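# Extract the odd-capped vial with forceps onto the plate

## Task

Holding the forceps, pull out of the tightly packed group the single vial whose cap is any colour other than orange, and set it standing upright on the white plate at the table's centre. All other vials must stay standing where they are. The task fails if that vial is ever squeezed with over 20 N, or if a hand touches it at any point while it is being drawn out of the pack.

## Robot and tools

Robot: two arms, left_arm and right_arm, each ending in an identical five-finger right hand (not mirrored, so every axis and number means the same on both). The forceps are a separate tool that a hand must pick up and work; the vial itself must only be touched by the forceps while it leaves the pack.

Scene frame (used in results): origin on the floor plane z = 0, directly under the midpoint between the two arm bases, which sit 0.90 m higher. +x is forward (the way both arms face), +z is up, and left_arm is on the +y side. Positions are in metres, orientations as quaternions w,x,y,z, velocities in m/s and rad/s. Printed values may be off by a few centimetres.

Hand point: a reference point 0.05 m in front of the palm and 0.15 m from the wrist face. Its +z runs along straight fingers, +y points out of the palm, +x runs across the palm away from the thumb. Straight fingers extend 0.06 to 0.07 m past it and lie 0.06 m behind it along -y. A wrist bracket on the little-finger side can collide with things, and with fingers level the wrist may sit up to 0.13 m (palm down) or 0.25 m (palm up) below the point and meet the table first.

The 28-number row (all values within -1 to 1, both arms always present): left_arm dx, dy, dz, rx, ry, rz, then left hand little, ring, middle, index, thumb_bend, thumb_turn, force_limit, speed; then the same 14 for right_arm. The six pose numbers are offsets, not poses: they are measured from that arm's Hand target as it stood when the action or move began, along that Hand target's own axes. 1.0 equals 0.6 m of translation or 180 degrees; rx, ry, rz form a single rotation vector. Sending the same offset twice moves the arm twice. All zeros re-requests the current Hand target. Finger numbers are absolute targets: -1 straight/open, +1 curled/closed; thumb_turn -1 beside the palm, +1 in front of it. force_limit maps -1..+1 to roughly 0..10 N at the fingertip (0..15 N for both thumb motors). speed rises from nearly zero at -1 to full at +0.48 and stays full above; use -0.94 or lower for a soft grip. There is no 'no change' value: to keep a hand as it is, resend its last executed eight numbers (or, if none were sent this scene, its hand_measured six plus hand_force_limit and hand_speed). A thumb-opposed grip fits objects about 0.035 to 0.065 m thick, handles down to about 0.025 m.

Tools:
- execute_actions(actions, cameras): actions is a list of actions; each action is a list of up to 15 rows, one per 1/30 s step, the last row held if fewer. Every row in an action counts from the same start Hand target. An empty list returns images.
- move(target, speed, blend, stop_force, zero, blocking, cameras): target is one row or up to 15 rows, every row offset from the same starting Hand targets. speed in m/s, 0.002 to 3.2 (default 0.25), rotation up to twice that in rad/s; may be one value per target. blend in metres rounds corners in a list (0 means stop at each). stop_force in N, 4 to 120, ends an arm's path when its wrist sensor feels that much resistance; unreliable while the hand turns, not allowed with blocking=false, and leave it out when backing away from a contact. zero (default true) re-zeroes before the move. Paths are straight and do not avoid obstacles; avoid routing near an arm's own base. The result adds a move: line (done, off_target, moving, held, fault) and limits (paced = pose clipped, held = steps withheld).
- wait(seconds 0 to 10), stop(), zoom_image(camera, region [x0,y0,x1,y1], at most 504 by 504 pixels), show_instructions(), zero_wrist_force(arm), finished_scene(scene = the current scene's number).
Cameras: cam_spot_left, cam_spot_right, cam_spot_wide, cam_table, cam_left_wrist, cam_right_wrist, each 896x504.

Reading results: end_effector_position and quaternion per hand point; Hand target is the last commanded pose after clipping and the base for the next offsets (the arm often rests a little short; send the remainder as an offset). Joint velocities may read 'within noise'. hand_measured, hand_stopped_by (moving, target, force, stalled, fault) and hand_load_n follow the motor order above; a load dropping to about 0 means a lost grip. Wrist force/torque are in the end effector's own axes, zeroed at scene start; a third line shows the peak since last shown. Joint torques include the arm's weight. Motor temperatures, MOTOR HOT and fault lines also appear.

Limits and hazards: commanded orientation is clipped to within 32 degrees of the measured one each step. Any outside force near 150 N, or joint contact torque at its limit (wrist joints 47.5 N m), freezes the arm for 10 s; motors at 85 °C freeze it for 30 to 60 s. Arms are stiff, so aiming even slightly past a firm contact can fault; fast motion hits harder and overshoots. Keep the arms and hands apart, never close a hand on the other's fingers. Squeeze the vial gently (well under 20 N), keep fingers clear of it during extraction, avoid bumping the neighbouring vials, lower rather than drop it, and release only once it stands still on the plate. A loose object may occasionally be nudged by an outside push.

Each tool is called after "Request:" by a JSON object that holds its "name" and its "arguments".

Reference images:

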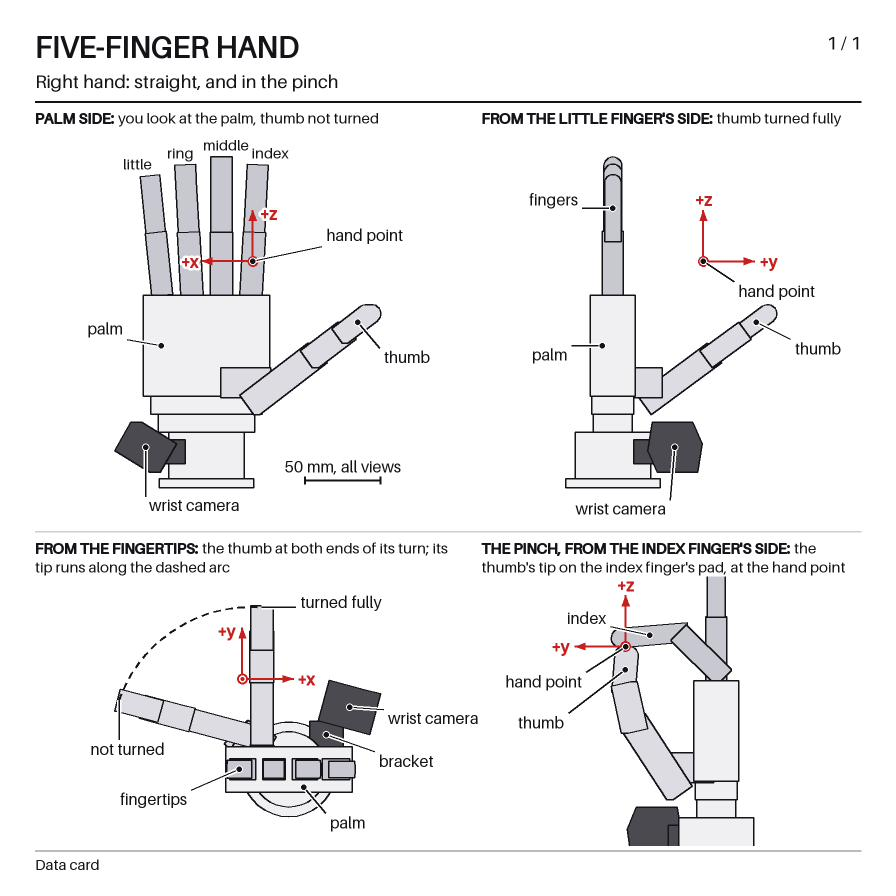

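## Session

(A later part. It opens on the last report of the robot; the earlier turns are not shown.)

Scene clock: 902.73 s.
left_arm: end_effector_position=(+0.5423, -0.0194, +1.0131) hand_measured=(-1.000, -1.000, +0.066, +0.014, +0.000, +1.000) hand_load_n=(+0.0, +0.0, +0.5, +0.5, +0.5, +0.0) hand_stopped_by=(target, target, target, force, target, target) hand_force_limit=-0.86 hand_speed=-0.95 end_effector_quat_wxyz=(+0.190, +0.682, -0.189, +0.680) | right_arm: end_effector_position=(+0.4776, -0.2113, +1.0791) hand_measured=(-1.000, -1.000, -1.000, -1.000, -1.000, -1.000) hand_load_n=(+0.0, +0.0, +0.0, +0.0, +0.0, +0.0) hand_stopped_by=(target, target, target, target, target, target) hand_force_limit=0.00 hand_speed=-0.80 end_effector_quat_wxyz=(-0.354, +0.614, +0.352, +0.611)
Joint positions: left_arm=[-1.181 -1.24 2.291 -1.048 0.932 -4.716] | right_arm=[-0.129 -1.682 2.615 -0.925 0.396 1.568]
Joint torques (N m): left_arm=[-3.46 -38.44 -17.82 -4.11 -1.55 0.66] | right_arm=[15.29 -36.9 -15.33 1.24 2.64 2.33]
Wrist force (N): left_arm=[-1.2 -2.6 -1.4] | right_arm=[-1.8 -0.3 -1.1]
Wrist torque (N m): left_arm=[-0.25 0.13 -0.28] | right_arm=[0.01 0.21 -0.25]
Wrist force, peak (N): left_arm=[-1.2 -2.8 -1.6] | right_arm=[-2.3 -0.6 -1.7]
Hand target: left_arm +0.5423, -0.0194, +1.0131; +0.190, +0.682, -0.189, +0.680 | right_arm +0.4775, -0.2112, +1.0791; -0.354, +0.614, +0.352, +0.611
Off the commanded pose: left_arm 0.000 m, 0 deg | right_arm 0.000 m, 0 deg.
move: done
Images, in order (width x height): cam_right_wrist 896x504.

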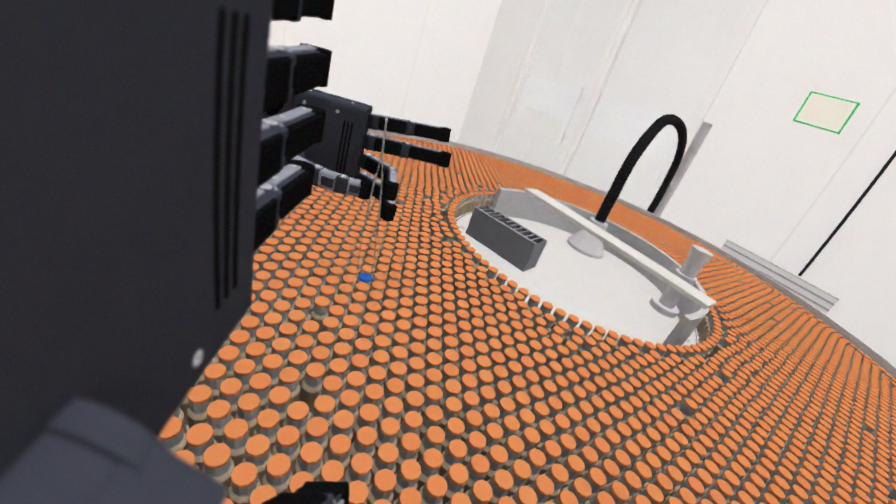

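Request:
{"name": "move", "arguments": {"target": [-0.0083,-0.0025,0.0025,0,0,0,-1,-1,0.066,0.05,0.0,1,-0.86,-0.95, 0,0,0,0,0,0,-1,-1,-1,-1,-1,-1,0,-0.8], "speed": 0.03, "cameras": ["cam_right_wrist","cam_table"]}}

Request:
{"name": "zoom_image", "arguments": {"camera": "cam_right_wrist", "region": [335, 250, 395, 310]}}

Request:
{"name": "move", "arguments": {"target": [0,0,0,0,0,0,-1,-1,0.066,0.05,0.0,1,-0.86,-0.95, 0,0.1817,0.0889,0.2222,0,0,-1,-1,-1,-1,-1,-1,0,-0.8], "speed": 0.12, "cameras": ["cam_right_wrist"]}}

Request:
{"name": "zoom_image", "arguments": {"camera": "cam_right_wrist", "region": [335, 250, 395, 310]}}

Scene clock: 931.87 s.
left_arm: end_effector_position=(+0.5442, -0.0189, +1.0083) hand_measured=(-1.000, -1.000, +0.066, +0.014, +0.000, +1.000) hand_load_n=(+0.0, +0.0, +0.5, +0.5, +0.5, +0.0) hand_stopped_by=(target, target, target, force, target, target) hand_force_limit=-0.86 hand_speed=-0.95 end_effector_quat_wxyz=(+0.190, +0.682, -0.189, +0.680) | right_arm: end_effector_position=(+0.4775, -0.2112, +1.0791) hand_measured=(-1.000, -1.000, -1.000, -1.000, -1.000, -1.000) hand_load_n=(+0.0, +0.0, +0.0, +0.0, +0.0, +0.0) hand_stopped_by=(target, target, target, target, target, target) hand_force_limit=0.00 hand_speed=-0.80 end_effector_quat_wxyz=(-0.354, +0.614, +0.352, +0.611)
Joint positions: left_arm=[-1.177 -1.23 2.291 -1.058 0.936 -4.716] | right_arm=[-0.129 -1.683 2.615 -0.925 0.396 1.568]
Joint torques (N m): left_arm=[14.82 -38.11 -35.54 -4.48 4.08 2.12] | right_arm=[19.4 -35.56 -15.5 0.98 3.15 2.75]
Wrist force (N): left_arm=[-1.3 -2.6 -1.3] | right_arm=[-1.8 -0.4 -1.7]
Wrist torque (N m): left_arm=[-0.26 0.14 -0.29] | right_arm=[0.05 0.24 -0.26]
Wrist force, peak (N): left_arm=[-1.4 -2.9 -1.6] | right_arm=[-2.3 -0.6 -1.4]
Hand target: left_arm +0.5443, -0.0189, +1.0081; +0.190, +0.682, -0.189, +0.680 | right_arm +0.4775, -0.2112, +1.0791; -0.354, +0.614, +0.352, +0.611
Off the commanded pose: left_arm 0.000 m, 0 deg | right_arm 0.000 m, 0 deg.
move: done
Images, in order (width x height): cam_table 896x504, cam_right_wrist 896x504.

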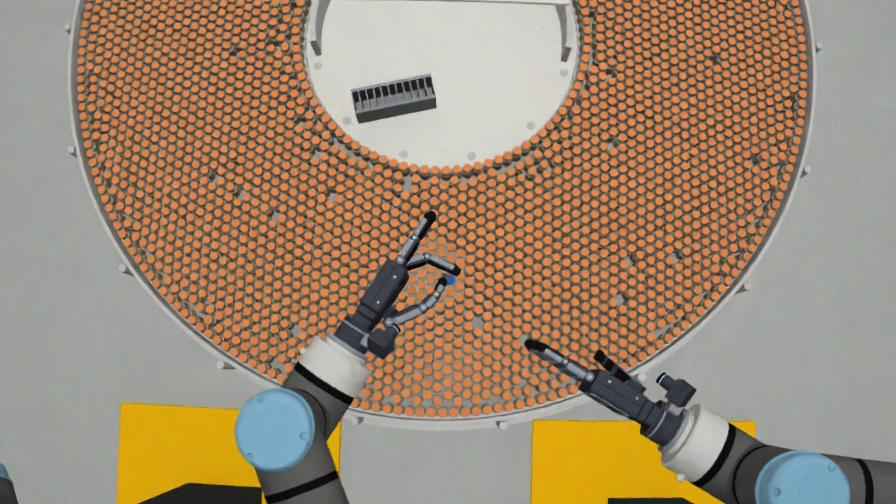

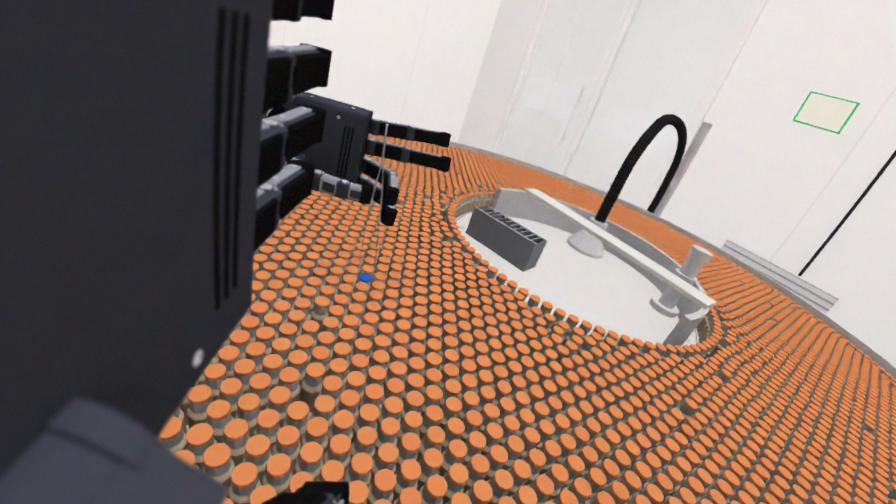

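Scaled by 8.400 from the camera's 896x504 image, which has a finer 1280x720 frame.

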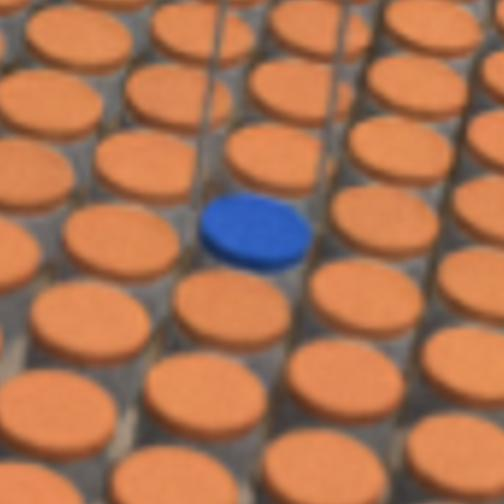

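Scene clock: 935.37 s.
left_arm: end_effector_position=(+0.5443, -0.0189, +1.0081) hand_measured=(-1.000, -1.000, +0.066, +0.014, +0.000, +1.000) hand_load_n=(+0.0, +0.0, +0.5, +0.5, +0.5, +0.0) hand_stopped_by=(target, target, target, force, target, target) hand_force_limit=-0.86 hand_speed=-0.95 end_effector_quat_wxyz=(+0.190, +0.682, -0.189, +0.680) | right_arm: end_effector_position=(+0.5986, -0.2197, +1.0785) hand_measured=(-1.000, -1.000, -1.000, -1.000, -1.000, -1.000) hand_load_n=(+0.0, +0.0, +0.0, +0.0, +0.0, +0.0) hand_stopped_by=(target, target, target, target, target, target) hand_force_limit=0.00 hand_speed=-0.80 end_effector_quat_wxyz=(+0.542, -0.456, -0.540, -0.454)
Joint positions: left_arm=[-1.176 -1.23 2.291 -1.058 0.937 -4.716] | right_arm=[-0.204 -1.256 2.118 -0.861 -0.377 1.575]
Joint torques (N m): left_arm=[13.34 -39.47 -34.97 -4.09 3.8 2.34] | right_arm=[16.53 -38.68 -37.2 2.38 -3.26 -3.44]
Wrist force (N): left_arm=[-1.2 -2.6 -1.9] | right_arm=[-2.0 0.0 -2.0]
Wrist torque (N m): left_arm=[-0.23 0.13 -0.28] | right_arm=[0.21 0.27 -0.05]
Wrist force, peak (N): left_arm=[-1.7 -2.9 -1.8] | right_arm=[-2.3 -1.4 -1.6]
Hand target: left_arm +0.5443, -0.0189, +1.0081; +0.190, +0.682, -0.189, +0.680 | right_arm +0.5986, -0.2197, +1.0785; +0.542, -0.456, -0.540, -0.454
Off the commanded pose: left_arm 0.000 m, 0 deg | right_arm 0.000 m, 0 deg.
move: done
Images, in order (width x height): cam_right_wrist 896x504.

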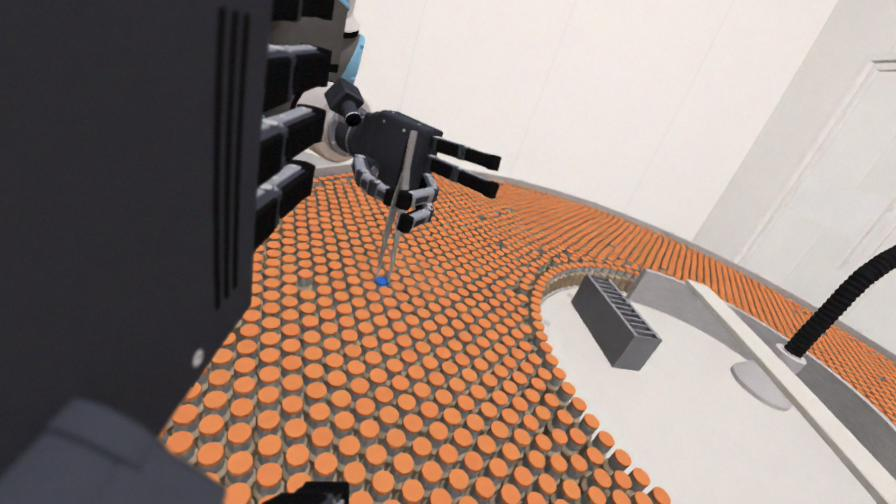

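Scaled by 8.400 from the camera's 896x504 image, which has a finer 1280x720 frame.

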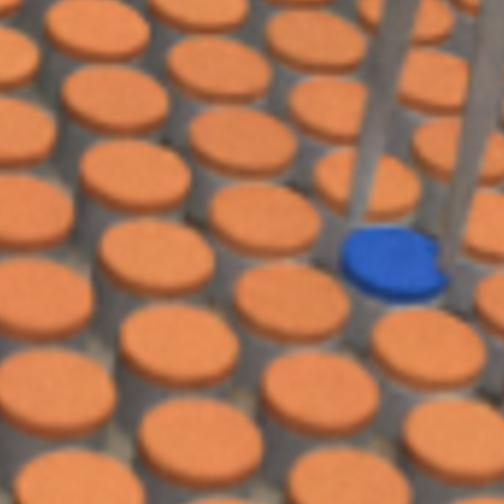

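Request:
{"name": "zoom_image", "arguments": {"camera": "cam_right_wrist", "region": [368, 262, 400, 294]}}

Scaled by 15.750 from the camera's 896x504 image, which has a finer 1280x720 frame.

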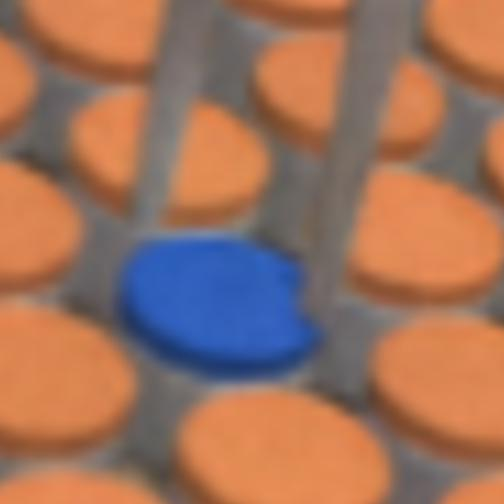

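Request:
{"name": "move", "arguments": {"target": [0,0,0,0,0,0,-1,-1,0.066,0.05,0.0,1,-0.86,-0.95, 0,-0.1817,0.02,-0.2222,0,0,-1,-1,-1,-1,-1,-1,0,-0.8], "speed": 0.12, "cameras": ["cam_right_wrist"]}}

Scene clock: 970.17 s.
left_arm: end_effector_position=(+0.5443, -0.0189, +1.0081) hand_measured=(-1.000, -1.000, +0.066, +0.014, +0.000, +1.000) hand_load_n=(+0.0, +0.0, +0.5, +0.5, +0.5, +0.0) hand_stopped_by=(target, target, target, force, target, target) hand_force_limit=-0.86 hand_speed=-0.95 end_effector_quat_wxyz=(+0.190, +0.682, -0.189, +0.680) | right_arm: end_effector_position=(+0.4892, -0.2267, +1.0790) hand_measured=(-1.000, -1.000, -1.000, -1.000, -1.000, -1.000) hand_load_n=(+0.0, +0.0, +0.0, +0.0, +0.0, +0.0) hand_stopped_by=(target, target, target, target, target, target) hand_force_limit=0.00 hand_speed=-0.80 end_effector_quat_wxyz=(-0.354, +0.614, +0.352, +0.611)
Joint positions: left_arm=[-1.176 -1.23 2.291 -1.058 0.937 -4.716] | right_arm=[-0.178 -1.672 2.606 -0.926 0.347 1.567]
Joint torques (N m): left_arm=[13.89 -39.01 -34.41 -4.13 3.55 2.41] | right_arm=[16.7 -36.69 -14 -3.47 2.69 2.83]
Wrist force (N): left_arm=[-1.5 -2.6 -1.6] | right_arm=[-1.5 -0.6 -1.6]
Wrist torque (N m): left_arm=[-0.25 0.18 -0.30] | right_arm=[0.01 0.22 -0.24]
Wrist force, peak (N): left_arm=[-1.8 -2.5 -1.9] | right_arm=[-1.6 -0.1 -2.5]
Hand target: left_arm +0.5443, -0.0189, +1.0081; +0.190, +0.682, -0.189, +0.680 | right_arm +0.4892, -0.2267, +1.0790; -0.354, +0.614, +0.352, +0.611
Off the commanded pose: left_arm 0.000 m, 0 deg | right_arm 0.000 m, 0 deg.
move: done
Images, in order (width x height): cam_right_wrist 896x504.

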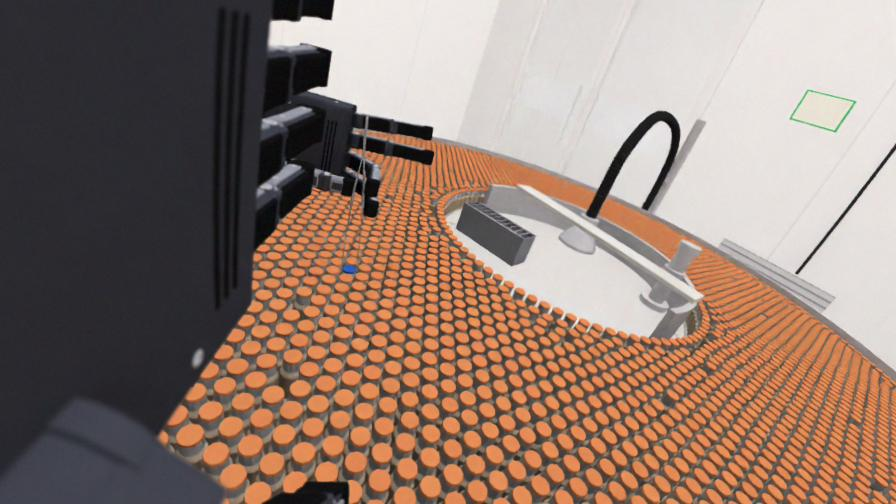

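Request:
{"name": "move", "arguments": {"target": [0,0,0,0,0,0,-1,-1,0.066,0.05,0.0,1,-0.86,-0.95, 0,-0.05,0.0833,0,0,0,-1,-1,-1,-1,-1,-1,0,-0.8], "speed": 0.1, "cameras": ["cam_right_wrist"]}}

Request:
{"name": "zoom_image", "arguments": {"camera": "cam_right_wrist", "region": [365, 270, 405, 310]}}

Scene clock: 977.73 s.
left_arm: end_effector_position=(+0.5443, -0.0189, +1.0081) hand_measured=(-1.000, -1.000, +0.066, +0.014, +0.000, +1.000) hand_load_n=(+0.0, +0.0, +0.5, +0.5, +0.5, +0.0) hand_stopped_by=(target, target, target, force, target, target) hand_force_limit=-0.86 hand_speed=-0.95 end_effector_quat_wxyz=(+0.190, +0.682, -0.189, +0.680) | right_arm: end_effector_position=(+0.4882, -0.1685, +1.0790) hand_measured=(-1.000, -1.000, -1.000, -1.000, -1.000, -1.000) hand_load_n=(+0.0, +0.0, +0.0, +0.0, +0.0, +0.0) hand_stopped_by=(target, target, target, target, target, target) hand_force_limit=0.00 hand_speed=-0.80 end_effector_quat_wxyz=(-0.354, +0.614, +0.352, +0.611)
Joint positions: left_arm=[-1.176 -1.23 2.291 -1.058 0.937 -4.716] | right_arm=[0.021 -1.619 2.561 -0.936 0.546 1.57]
Joint torques (N m): left_arm=[14.72 -38.82 -34.89 -4.17 3.69 2.06] | right_arm=[19.55 -4.19 -37.54 -3.66 2.53 -3.14]
Wrist force (N): left_arm=[-1.6 -2.4 -1.6] | right_arm=[-1.2 -0.5 -1.3]
Wrist torque (N m): left_arm=[-0.21 0.19 -0.30] | right_arm=[-0.02 0.19 -0.22]
Wrist force, peak (N): left_arm=[-1.4 -2.7 -1.9] | right_arm=[-2.1 -0.9 -1.6]
Hand target: left_arm +0.5443, -0.0189, +1.0081; +0.190, +0.682, -0.189, +0.680 | right_arm +0.4883, -0.1684, +1.0790; -0.354, +0.614, +0.352, +0.611
Off the commanded pose: left_arm 0.000 m, 0 deg | right_arm 0.000 m, 0 deg.
move: done
Images, in order (width x height): cam_right_wrist 896x504.

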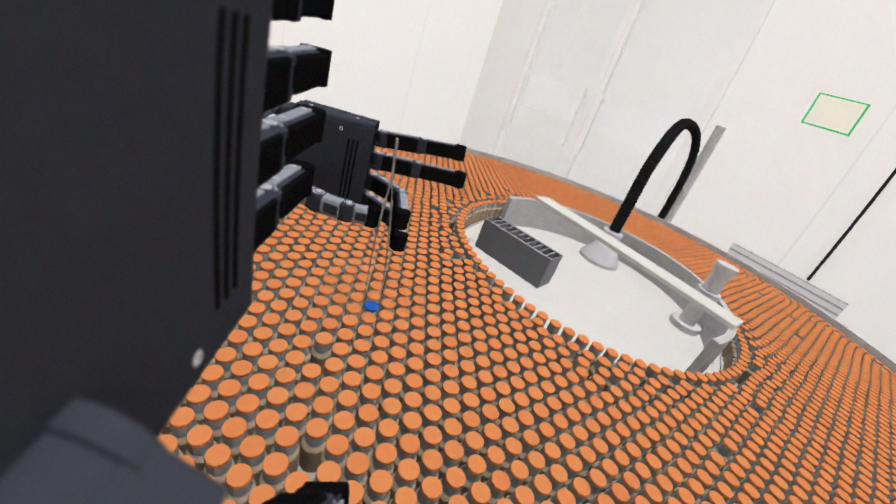

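Scaled by 12.600 from the camera's 896x504 image, which has a finer 1280x720 frame.

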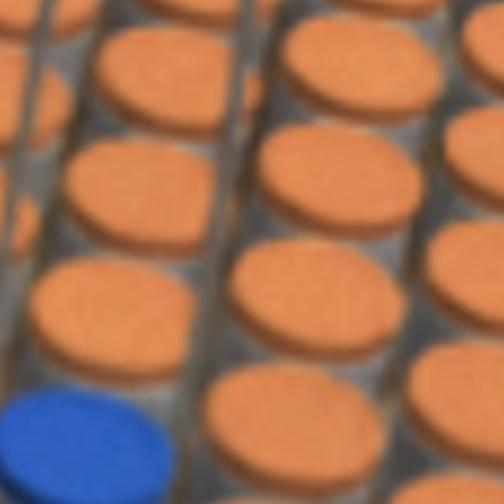

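Request:
{"name": "zoom_image", "arguments": {"camera": "cam_right_wrist", "region": [352, 280, 392, 320]}}

Scaled by 12.600 from the camera's 896x504 image, which has a finer 1280x720 frame.

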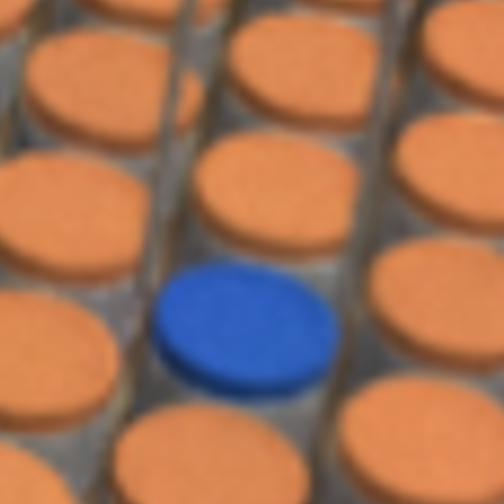

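Request:
{"name": "zoom_image", "arguments": {"camera": "cam_right_wrist", "region": [360, 290, 384, 314]}}

Scaled by 21.000 from the camera's 896x504 image, which has a finer 1280x720 frame.

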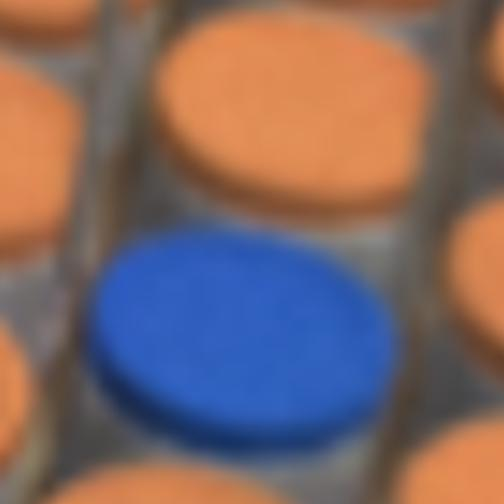

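Request:
{"name": "move", "arguments": {"target": [0,0,0,0,0,0,-1,-1,0.060,0.008,0.0,1,-0.86,-0.95, 0,0,0,0,0,0,-1,-1,-1,-1,-1,-1,0,-0.8], "speed": 0.1, "cameras": ["cam_right_wrist"]}}

Request:
{"name": "zoom_image", "arguments": {"camera": "cam_right_wrist", "region": [360, 290, 384, 314]}}

Scene clock: 998.07 s.
left_arm: end_effector_position=(+0.5443, -0.0189, +1.0081) hand_measured=(-1.000, -1.000, +0.060, +0.008, +0.000, +1.000) hand_load_n=(+0.0, +0.0, +0.5, +0.5, +0.5, +0.0) hand_stopped_by=(target, target, target, target, target, target) hand_force_limit=-0.86 hand_speed=-0.95 end_effector_quat_wxyz=(+0.190, +0.682, -0.189, +0.680) | right_arm: end_effector_position=(+0.4883, -0.1684, +1.0790) hand_measured=(-1.000, -1.000, -1.000, -1.000, -1.000, -1.000) hand_load_n=(+0.0, +0.0, +0.0, +0.0, +0.0, +0.0) hand_stopped_by=(target, target, target, target, target, target) hand_force_limit=0.00 hand_speed=-0.80 end_effector_quat_wxyz=(-0.354, +0.614, +0.352, +0.611)
Joint positions: left_arm=[-1.176 -1.23 2.291 -1.058 0.937 -4.716] | right_arm=[0.021 -1.619 2.561 -0.936 0.546 1.57]
Joint torques (N m): left_arm=[15.29 -38.75 -33.95 -4.3 3.51 2.28] | right_arm=[18.1 -4.9 -38.93 -4.07 2.9 -3.61]
Wrist force (N): left_arm=[-1.6 -2.5 -1.7] | right_arm=[-1.6 -0.4 -1.1]
Wrist torque (N m): left_arm=[-0.24 0.18 -0.30] | right_arm=[-0.02 0.21 -0.24]
Wrist force, peak (N): left_arm=[-1.7 -2.7 -1.7] | right_arm=[-1.9 -0.9 -1.7]
Hand target: left_arm +0.5443, -0.0189, +1.0081; +0.190, +0.682, -0.189, +0.680 | right_arm +0.4883, -0.1684, +1.0790; -0.354, +0.614, +0.352, +0.611
Off the commanded pose: left_arm 0.000 m, 0 deg | right_arm 0.000 m, 0 deg.
move: done
Images, in order (width x height): cam_right_wrist 896x504.

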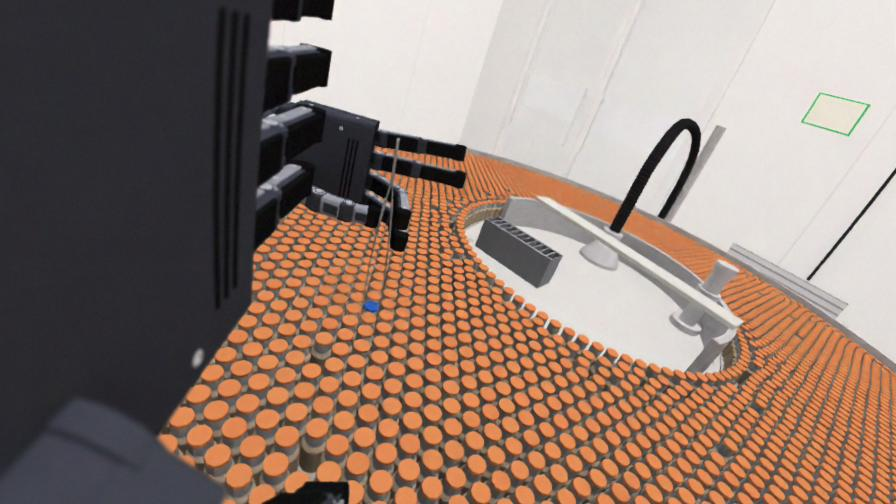

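Scaled by 21.000 from the camera's 896x504 image, which has a finer 1280x720 frame.

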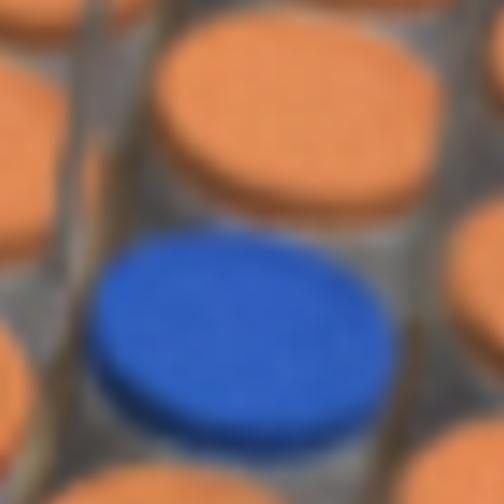

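Request:
{"name": "move", "arguments": {"target": [0,0,0.0003,0,0,0,-1,-1,0.056,0.004,0.0,1,-0.86,-0.95, 0,0,0,0,0,0,-1,-1,-1,-1,-1,-1,0,-0.8], "speed": 0.1, "cameras": ["cam_right_wrist"]}}

Request:
{"name": "zoom_image", "arguments": {"camera": "cam_right_wrist", "region": [360, 290, 384, 314]}}

Scene clock: 1007.87 s.
left_arm: end_effector_position=(+0.5444, -0.0190, +1.0081) hand_measured=(-1.000, -1.000, +0.056, +0.004, +0.000, +1.000) hand_load_n=(+0.0, +0.0, +0.0, +0.5, +0.5, +0.0) hand_stopped_by=(target, target, target, target, target, target) hand_force_limit=-0.86 hand_speed=-0.95 end_effector_quat_wxyz=(+0.190, +0.682, -0.189, +0.680) | right_arm: end_effector_position=(+0.4883, -0.1684, +1.0790) hand_measured=(-1.000, -1.000, -1.000, -1.000, -1.000, -1.000) hand_load_n=(+0.0, +0.0, +0.0, +0.5, +0.0, +0.0) hand_stopped_by=(target, target, target, target, target, target) hand_force_limit=0.00 hand_speed=-0.80 end_effector_quat_wxyz=(-0.354, +0.614, +0.352, +0.611)
Joint positions: left_arm=[-1.176 -1.23 2.29 -1.058 0.937 -4.716] | right_arm=[0.021 -1.619 2.561 -0.936 0.546 1.57]
Joint torques (N m): left_arm=[15.69 -39.45 -34.83 -0.55 3.89 2.28] | right_arm=[16.88 -5.57 -38.69 -3.47 2.72 -3.57]
Wrist force (N): left_arm=[-1.5 -2.8 -1.5] | right_arm=[-1.5 -0.3 -1.1]
Wrist torque (N m): left_arm=[-0.28 0.16 -0.31] | right_arm=[0.00 0.21 -0.22]
Wrist force, peak (N): left_arm=[-1.4 -2.8 -2.0] | right_arm=[-2.1 -0.7 -1.4]
Hand target: left_arm +0.5445, -0.0190, +1.0081; +0.190, +0.682, -0.189, +0.680 | right_arm +0.4883, -0.1684, +1.0790; -0.354, +0.614, +0.352, +0.611
Off the commanded pose: left_arm 0.000 m, 0 deg | right_arm 0.000 m, 0 deg.
move: done
Images, in order (width x height): cam_right_wrist 896x504.

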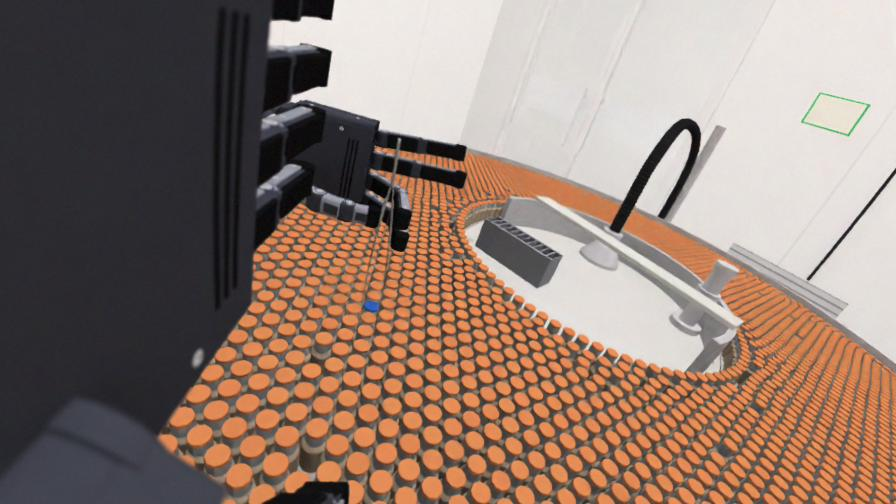

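Scaled by 21.000 from the camera's 896x504 image, which has a finer 1280x720 frame.

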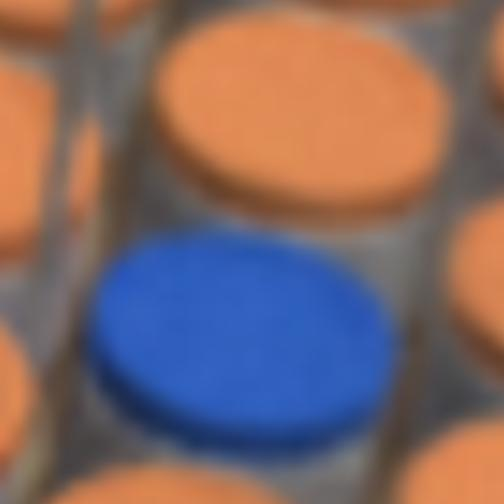

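Request:
{"name": "move", "arguments": {"target": [-0.005,0,0.001,0,0,0,-1,-1,0.056,0.004,0.0,1,-0.86,-0.95, 0,0,0,0,0,0,-1,-1,-1,-1,-1,-1,0,-0.8], "speed": 0.01, "stop_force": 4, "cameras": ["cam_right_wrist"]}}

Request:
{"name": "zoom_image", "arguments": {"camera": "cam_right_wrist", "region": [360, 290, 384, 314]}}

Scene clock: 1018.43 s.
left_arm: end_effector_position=(+0.5450, -0.0193, +1.0051) hand_measured=(-1.000, -1.000, +0.056, +0.004, +0.000, +1.000) hand_load_n=(+0.5, +0.0, +0.5, +0.5, +0.5, +0.0) hand_stopped_by=(target, target, target, target, target, target) hand_force_limit=-0.86 hand_speed=-0.95 end_effector_quat_wxyz=(+0.190, +0.682, -0.189, +0.680) | right_arm: end_effector_position=(+0.4883, -0.1684, +1.0790) hand_measured=(-1.000, -1.000, -1.000, -1.000, -1.000, -1.000) hand_load_n=(+0.0, +0.0, +0.0, +0.0, +0.0, +0.0) hand_stopped_by=(target, target, target, target, target, target) hand_force_limit=0.00 hand_speed=-0.80 end_effector_quat_wxyz=(-0.354, +0.614, +0.352, +0.611)
Joint positions: left_arm=[-1.175 -1.223 2.29 -1.064 0.937 -4.716] | right_arm=[0.021 -1.619 2.561 -0.936 0.546 1.57]
Joint torques (N m): left_arm=[15.67 -39.6 -34.38 -4.58 4.12 2.24] | right_arm=[15.01 -3.59 -38.53 -2.77 3.14 -3.55]
Wrist force (N): left_arm=[-1.5 -2.4 -1.6] | right_arm=[-1.3 -0.9 -1.3]
Wrist torque (N m): left_arm=[-0.22 0.16 -0.29] | right_arm=[-0.08 0.18 -0.23]
Wrist force, peak (N): left_arm=[-1.6 -2.7 -2.0] | right_arm=[-2.1 -0.5 -1.6]
Hand target: left_arm +0.5450, -0.0193, +1.0051; +0.190, +0.682, -0.189, +0.680 | right_arm +0.4883, -0.1684, +1.0790; -0.354, +0.614, +0.352, +0.611
Off the commanded pose: left_arm 0.000 m, 0 deg | right_arm 0.000 m, 0 deg.
move: done
Images, in order (width x height): cam_right_wrist 896x504.

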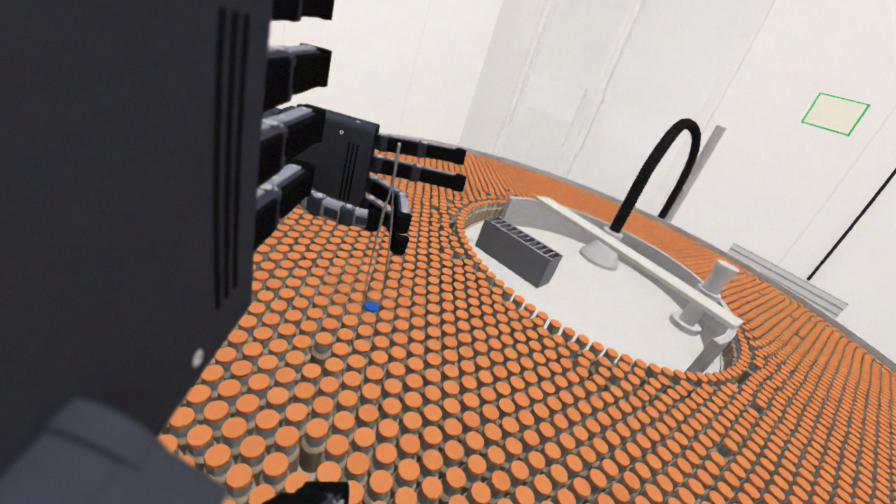

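Scaled by 21.000 from the camera's 896x504 image, which has a finer 1280x720 frame.

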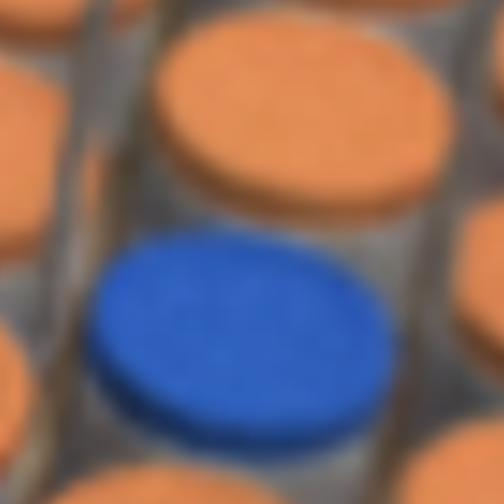

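Request:
{"name": "move", "arguments": {"target": [-0.005,0,0.0003,0,0,0,-1,-1,0.056,0.004,0.0,1,-0.86,-0.95, 0,0,0,0,0,0,-1,-1,-1,-1,-1,-1,0,-0.8], "speed": 0.01, "stop_force": 4, "cameras": ["cam_right_wrist"]}}

Request:
{"name": "zoom_image", "arguments": {"camera": "cam_right_wrist", "region": [360, 290, 384, 314]}}

Scene clock: 1028.13 s.
left_arm: end_effector_position=(+0.5451, -0.0194, +1.0021) hand_measured=(-1.000, -1.000, +0.056, +0.004, +0.000, +1.000) hand_load_n=(+0.0, +0.0, +0.5, +0.5, +0.5, +0.0) hand_stopped_by=(target, target, target, target, target, target) hand_force_limit=-0.86 hand_speed=-0.95 end_effector_quat_wxyz=(+0.190, +0.682, -0.189, +0.680) | right_arm: end_effector_position=(+0.4883, -0.1684, +1.0790) hand_measured=(-1.000, -1.000, -1.000, -1.000, -1.000, -1.000) hand_load_n=(+0.0, +0.0, +0.0, +0.0, +0.0, +0.0) hand_stopped_by=(target, target, target, target, target, target) hand_force_limit=0.00 hand_speed=-0.80 end_effector_quat_wxyz=(-0.354, +0.614, +0.352, +0.611)
Joint positions: left_arm=[-1.175 -1.217 2.291 -1.07 0.938 -4.716] | right_arm=[0.021 -1.619 2.561 -0.936 0.546 1.57]
Joint torques (N m): left_arm=[15.3 -39.08 -17.24 -4.46 3.87 1.91] | right_arm=[17.44 -5.41 -38.01 -2.22 3.23 -3.82]
Wrist force (N): left_arm=[-1.6 -2.6 -1.6] | right_arm=[-1.4 -0.5 -1.0]
Wrist torque (N m): left_arm=[-0.26 0.19 -0.31] | right_arm=[-0.04 0.21 -0.23]
Wrist force, peak (N): left_arm=[-1.9 -2.8 -1.8] | right_arm=[-1.7 -0.7 -2.0]
Hand target: left_arm +0.5451, -0.0194, +1.0021; +0.190, +0.682, -0.189, +0.680 | right_arm +0.4883, -0.1684, +1.0790; -0.354, +0.614, +0.352, +0.611
Off the commanded pose: left_arm 0.000 m, 0 deg | right_arm 0.000 m, 0 deg.
move: done
Images, in order (width x height): cam_right_wrist 896x504.

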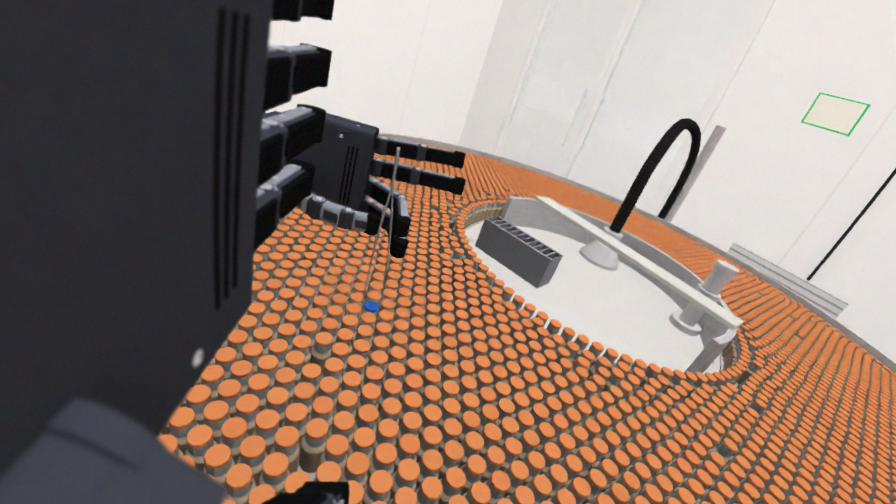

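Scaled by 21.000 from the camera's 896x504 image, which has a finer 1280x720 frame.

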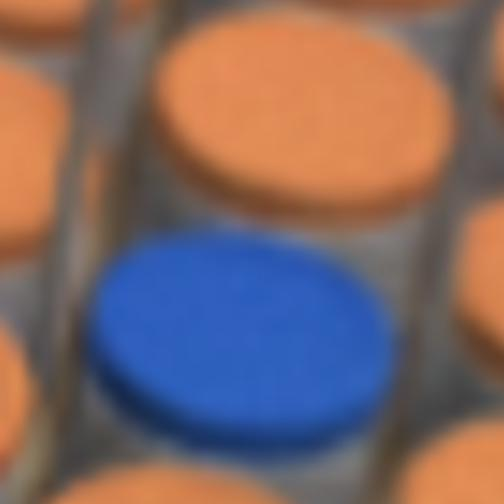

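Request:
{"name": "move", "arguments": {"target": [0,0,0,0,0,0,-1,-1,0.056,0.004,0.0,1,-0.86,-0.95, 0,0.1817,0.0889,0.2222,0,0,-1,-1,-1,-1,-1,-1,0,-0.8], "speed": 0.12, "cameras": ["cam_right_wrist"]}}

Scene clock: 1037.40 s.
left_arm: end_effector_position=(+0.5451, -0.0194, +1.0021) hand_measured=(-1.000, -1.000, +0.056, +0.004, +0.000, +1.000) hand_load_n=(+0.0, +0.0, +0.5, +0.5, +0.5, +0.0) hand_stopped_by=(target, target, target, target, target, target) hand_force_limit=-0.86 hand_speed=-0.95 end_effector_quat_wxyz=(+0.190, +0.682, -0.189, +0.680) | right_arm: end_effector_position=(+0.6093, -0.1769, +1.0784) hand_measured=(-1.000, -1.000, -1.000, -1.000, -1.000, -1.000) hand_load_n=(+0.0, +0.0, +0.0, +0.0, +0.0, +0.0) hand_stopped_by=(target, target, target, target, target, target) hand_force_limit=0.00 hand_speed=-0.80 end_effector_quat_wxyz=(+0.542, -0.456, -0.540, -0.454)
Joint positions: left_arm=[-1.175 -1.217 2.291 -1.07 0.938 -4.716] | right_arm=[-0.127 -1.235 2.086 -0.85 -0.299 1.575]
Joint torques (N m): left_arm=[14.89 -39.55 -17 -4.09 4 2.63] | right_arm=[17.22 -43.23 -39.52 2.45 -2.96 -3.73]
Wrist force (N): left_arm=[-1.5 -2.8 -1.4] | right_arm=[-1.3 -0.1 -1.5]
Wrist torque (N m): left_arm=[-0.29 0.16 -0.30] | right_arm=[0.13 0.13 -0.01]
Wrist force, peak (N): left_arm=[-1.8 -2.9 -1.9] | right_arm=[-2.2 -0.1 -2.2]
Hand target: left_arm +0.5451, -0.0194, +1.0021; +0.190, +0.682, -0.189, +0.680 | right_arm +0.6093, -0.1769, +1.0784; +0.542, -0.456, -0.540, -0.454
Off the commanded pose: left_arm 0.000 m, 0 deg | right_arm 0.000 m, 0 deg.
move: done
Images, in order (width x height): cam_right_wrist 896x504.

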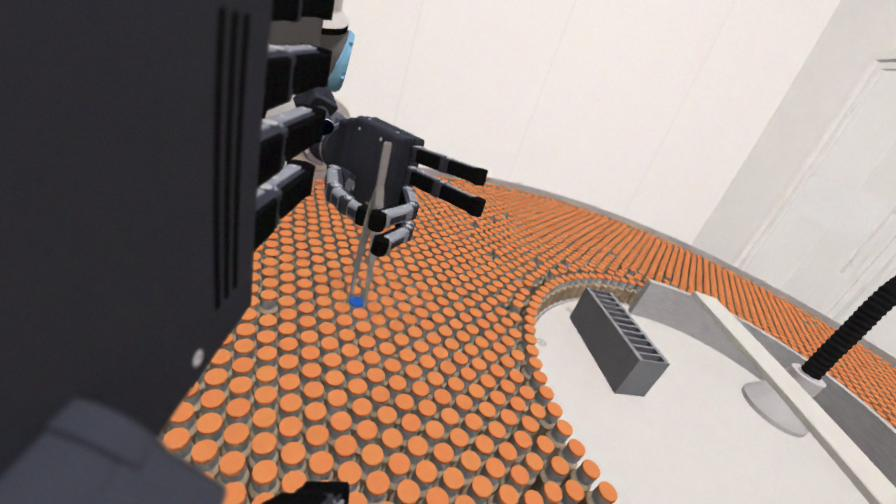

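Request:
{"name": "zoom_image", "arguments": {"camera": "cam_right_wrist", "region": [343, 287, 373, 317]}}

Scaled by 16.800 from the camera's 896x504 image, which has a finer 1280x720 frame.

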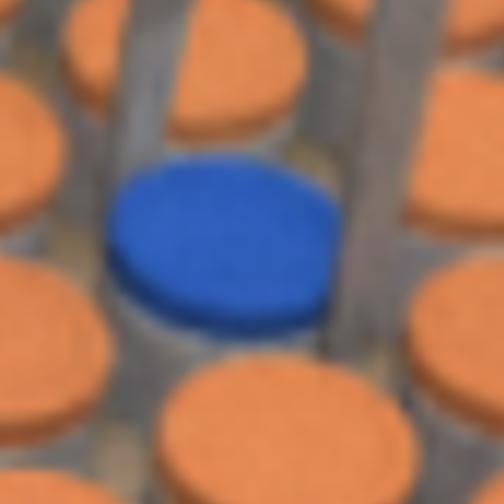

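Request:
{"name": "zoom_image", "arguments": {"camera": "cam_right_wrist", "region": [346, 270, 376, 300]}}

Request:
{"name": "zoom_image", "arguments": {"camera": "cam_right_wrist", "region": [348, 294, 372, 318]}}

Request:
{"name": "zoom_image", "arguments": {"camera": "cam_right_wrist", "region": [330, 130, 430, 330]}}

Scaled by 16.800 from the camera's 896x504 image, which has a finer 1280x720 frame.

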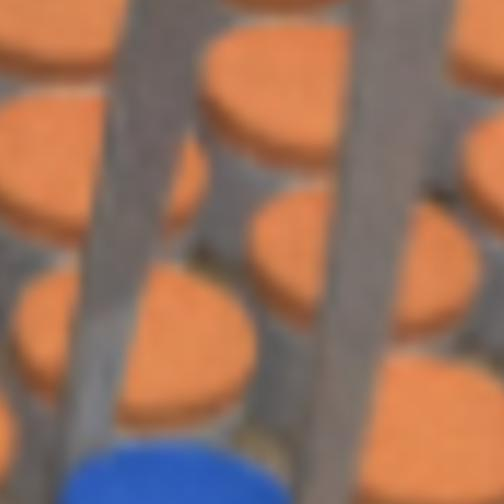

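Scaled by 21.000 from the camera's 896x504 image, which has a finer 1280x720 frame.

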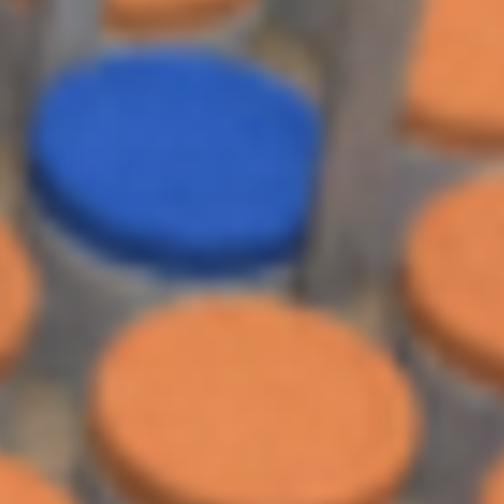

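Scaled by 2.520 from the camera's 896x504 image, which has a finer 1280x720 frame.

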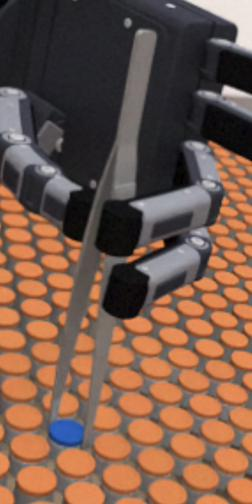

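Request:
{"name": "move", "arguments": {"target": [0,0.0033,0,0,0,0,-1,-1,0.056,0.004,0.0,1,-0.86,-0.95, 0,0,0,0,0,0,-1,-1,-1,-1,-1,-1,0,-0.8], "speed": 0.01, "stop_force": 4, "cameras": ["cam_right_wrist"]}}

Request:
{"name": "zoom_image", "arguments": {"camera": "cam_right_wrist", "region": [348, 290, 372, 314]}}

Scene clock: 1088.47 s.
left_arm: end_effector_position=(+0.5441, -0.0211, +1.0021) hand_measured=(-1.000, -1.000, +0.056, +0.004, +0.000, +1.000) hand_load_n=(+0.0, +0.0, +0.0, +0.5, +0.5, +0.5) hand_stopped_by=(target, target, target, target, target, target) hand_force_limit=-0.86 hand_speed=-0.95 end_effector_quat_wxyz=(+0.190, +0.682, -0.189, +0.680) | right_arm: end_effector_position=(+0.6093, -0.1769, +1.0784) hand_measured=(-1.000, -1.000, -1.000, -1.000, -1.000, -1.000) hand_load_n=(+0.0, +0.0, +0.0, +0.0, +0.0, +0.0) hand_stopped_by=(target, target, target, target, target, target) hand_force_limit=0.00 hand_speed=-0.80 end_effector_quat_wxyz=(+0.542, -0.456, -0.540, -0.454)
Joint positions: left_arm=[-1.179 -1.217 2.29 -1.07 0.934 -4.716] | right_arm=[-0.127 -1.235 2.086 -0.85 -0.3 1.574]
Joint torques (N m): left_arm=[-7.36 -40.04 -34.94 1.37 -3.58 1.19] | right_arm=[16.72 -39.9 -39.77 2.71 -3 -3.84]
Wrist force (N): left_arm=[-1.6 -2.6 -1.6] | right_arm=[-2.0 0.1 -1.4]
Wrist torque (N m): left_arm=[-0.25 0.20 -0.31] | right_arm=[0.15 0.25 -0.04]
Wrist force, peak (N): left_arm=[-1.8 -2.9 -1.8] | right_arm=[-2.5 -0.1 -1.7]
Hand target: left_arm +0.5441, -0.0211, +1.0021; +0.190, +0.682, -0.189, +0.680 | right_arm +0.6093, -0.1769, +1.0784; +0.542, -0.456, -0.540, -0.454
Off the commanded pose: left_arm 0.000 m, 0 deg | right_arm 0.000 m, 0 deg.
move: done
Images, in order (width x height): cam_right_wrist 896x504.

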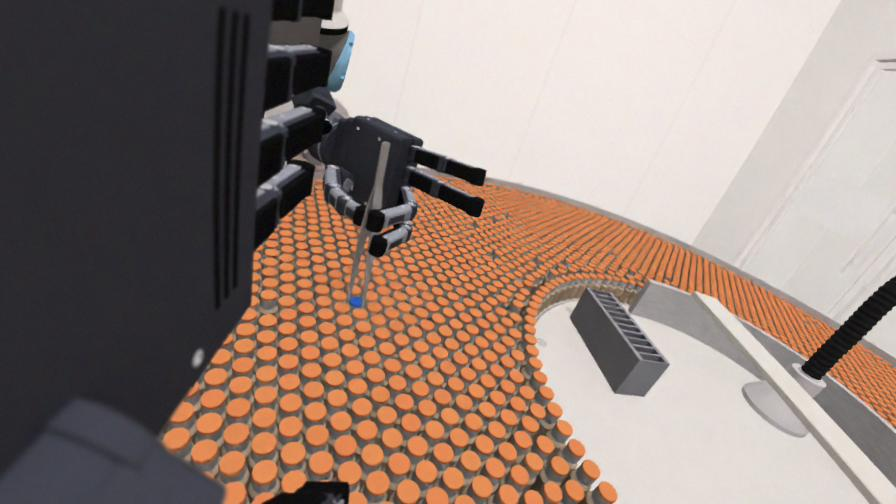

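Scaled by 21.000 from the camera's 896x504 image, which has a finer 1280x720 frame.

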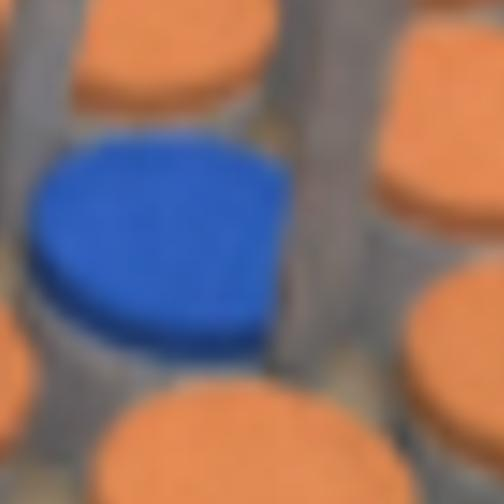

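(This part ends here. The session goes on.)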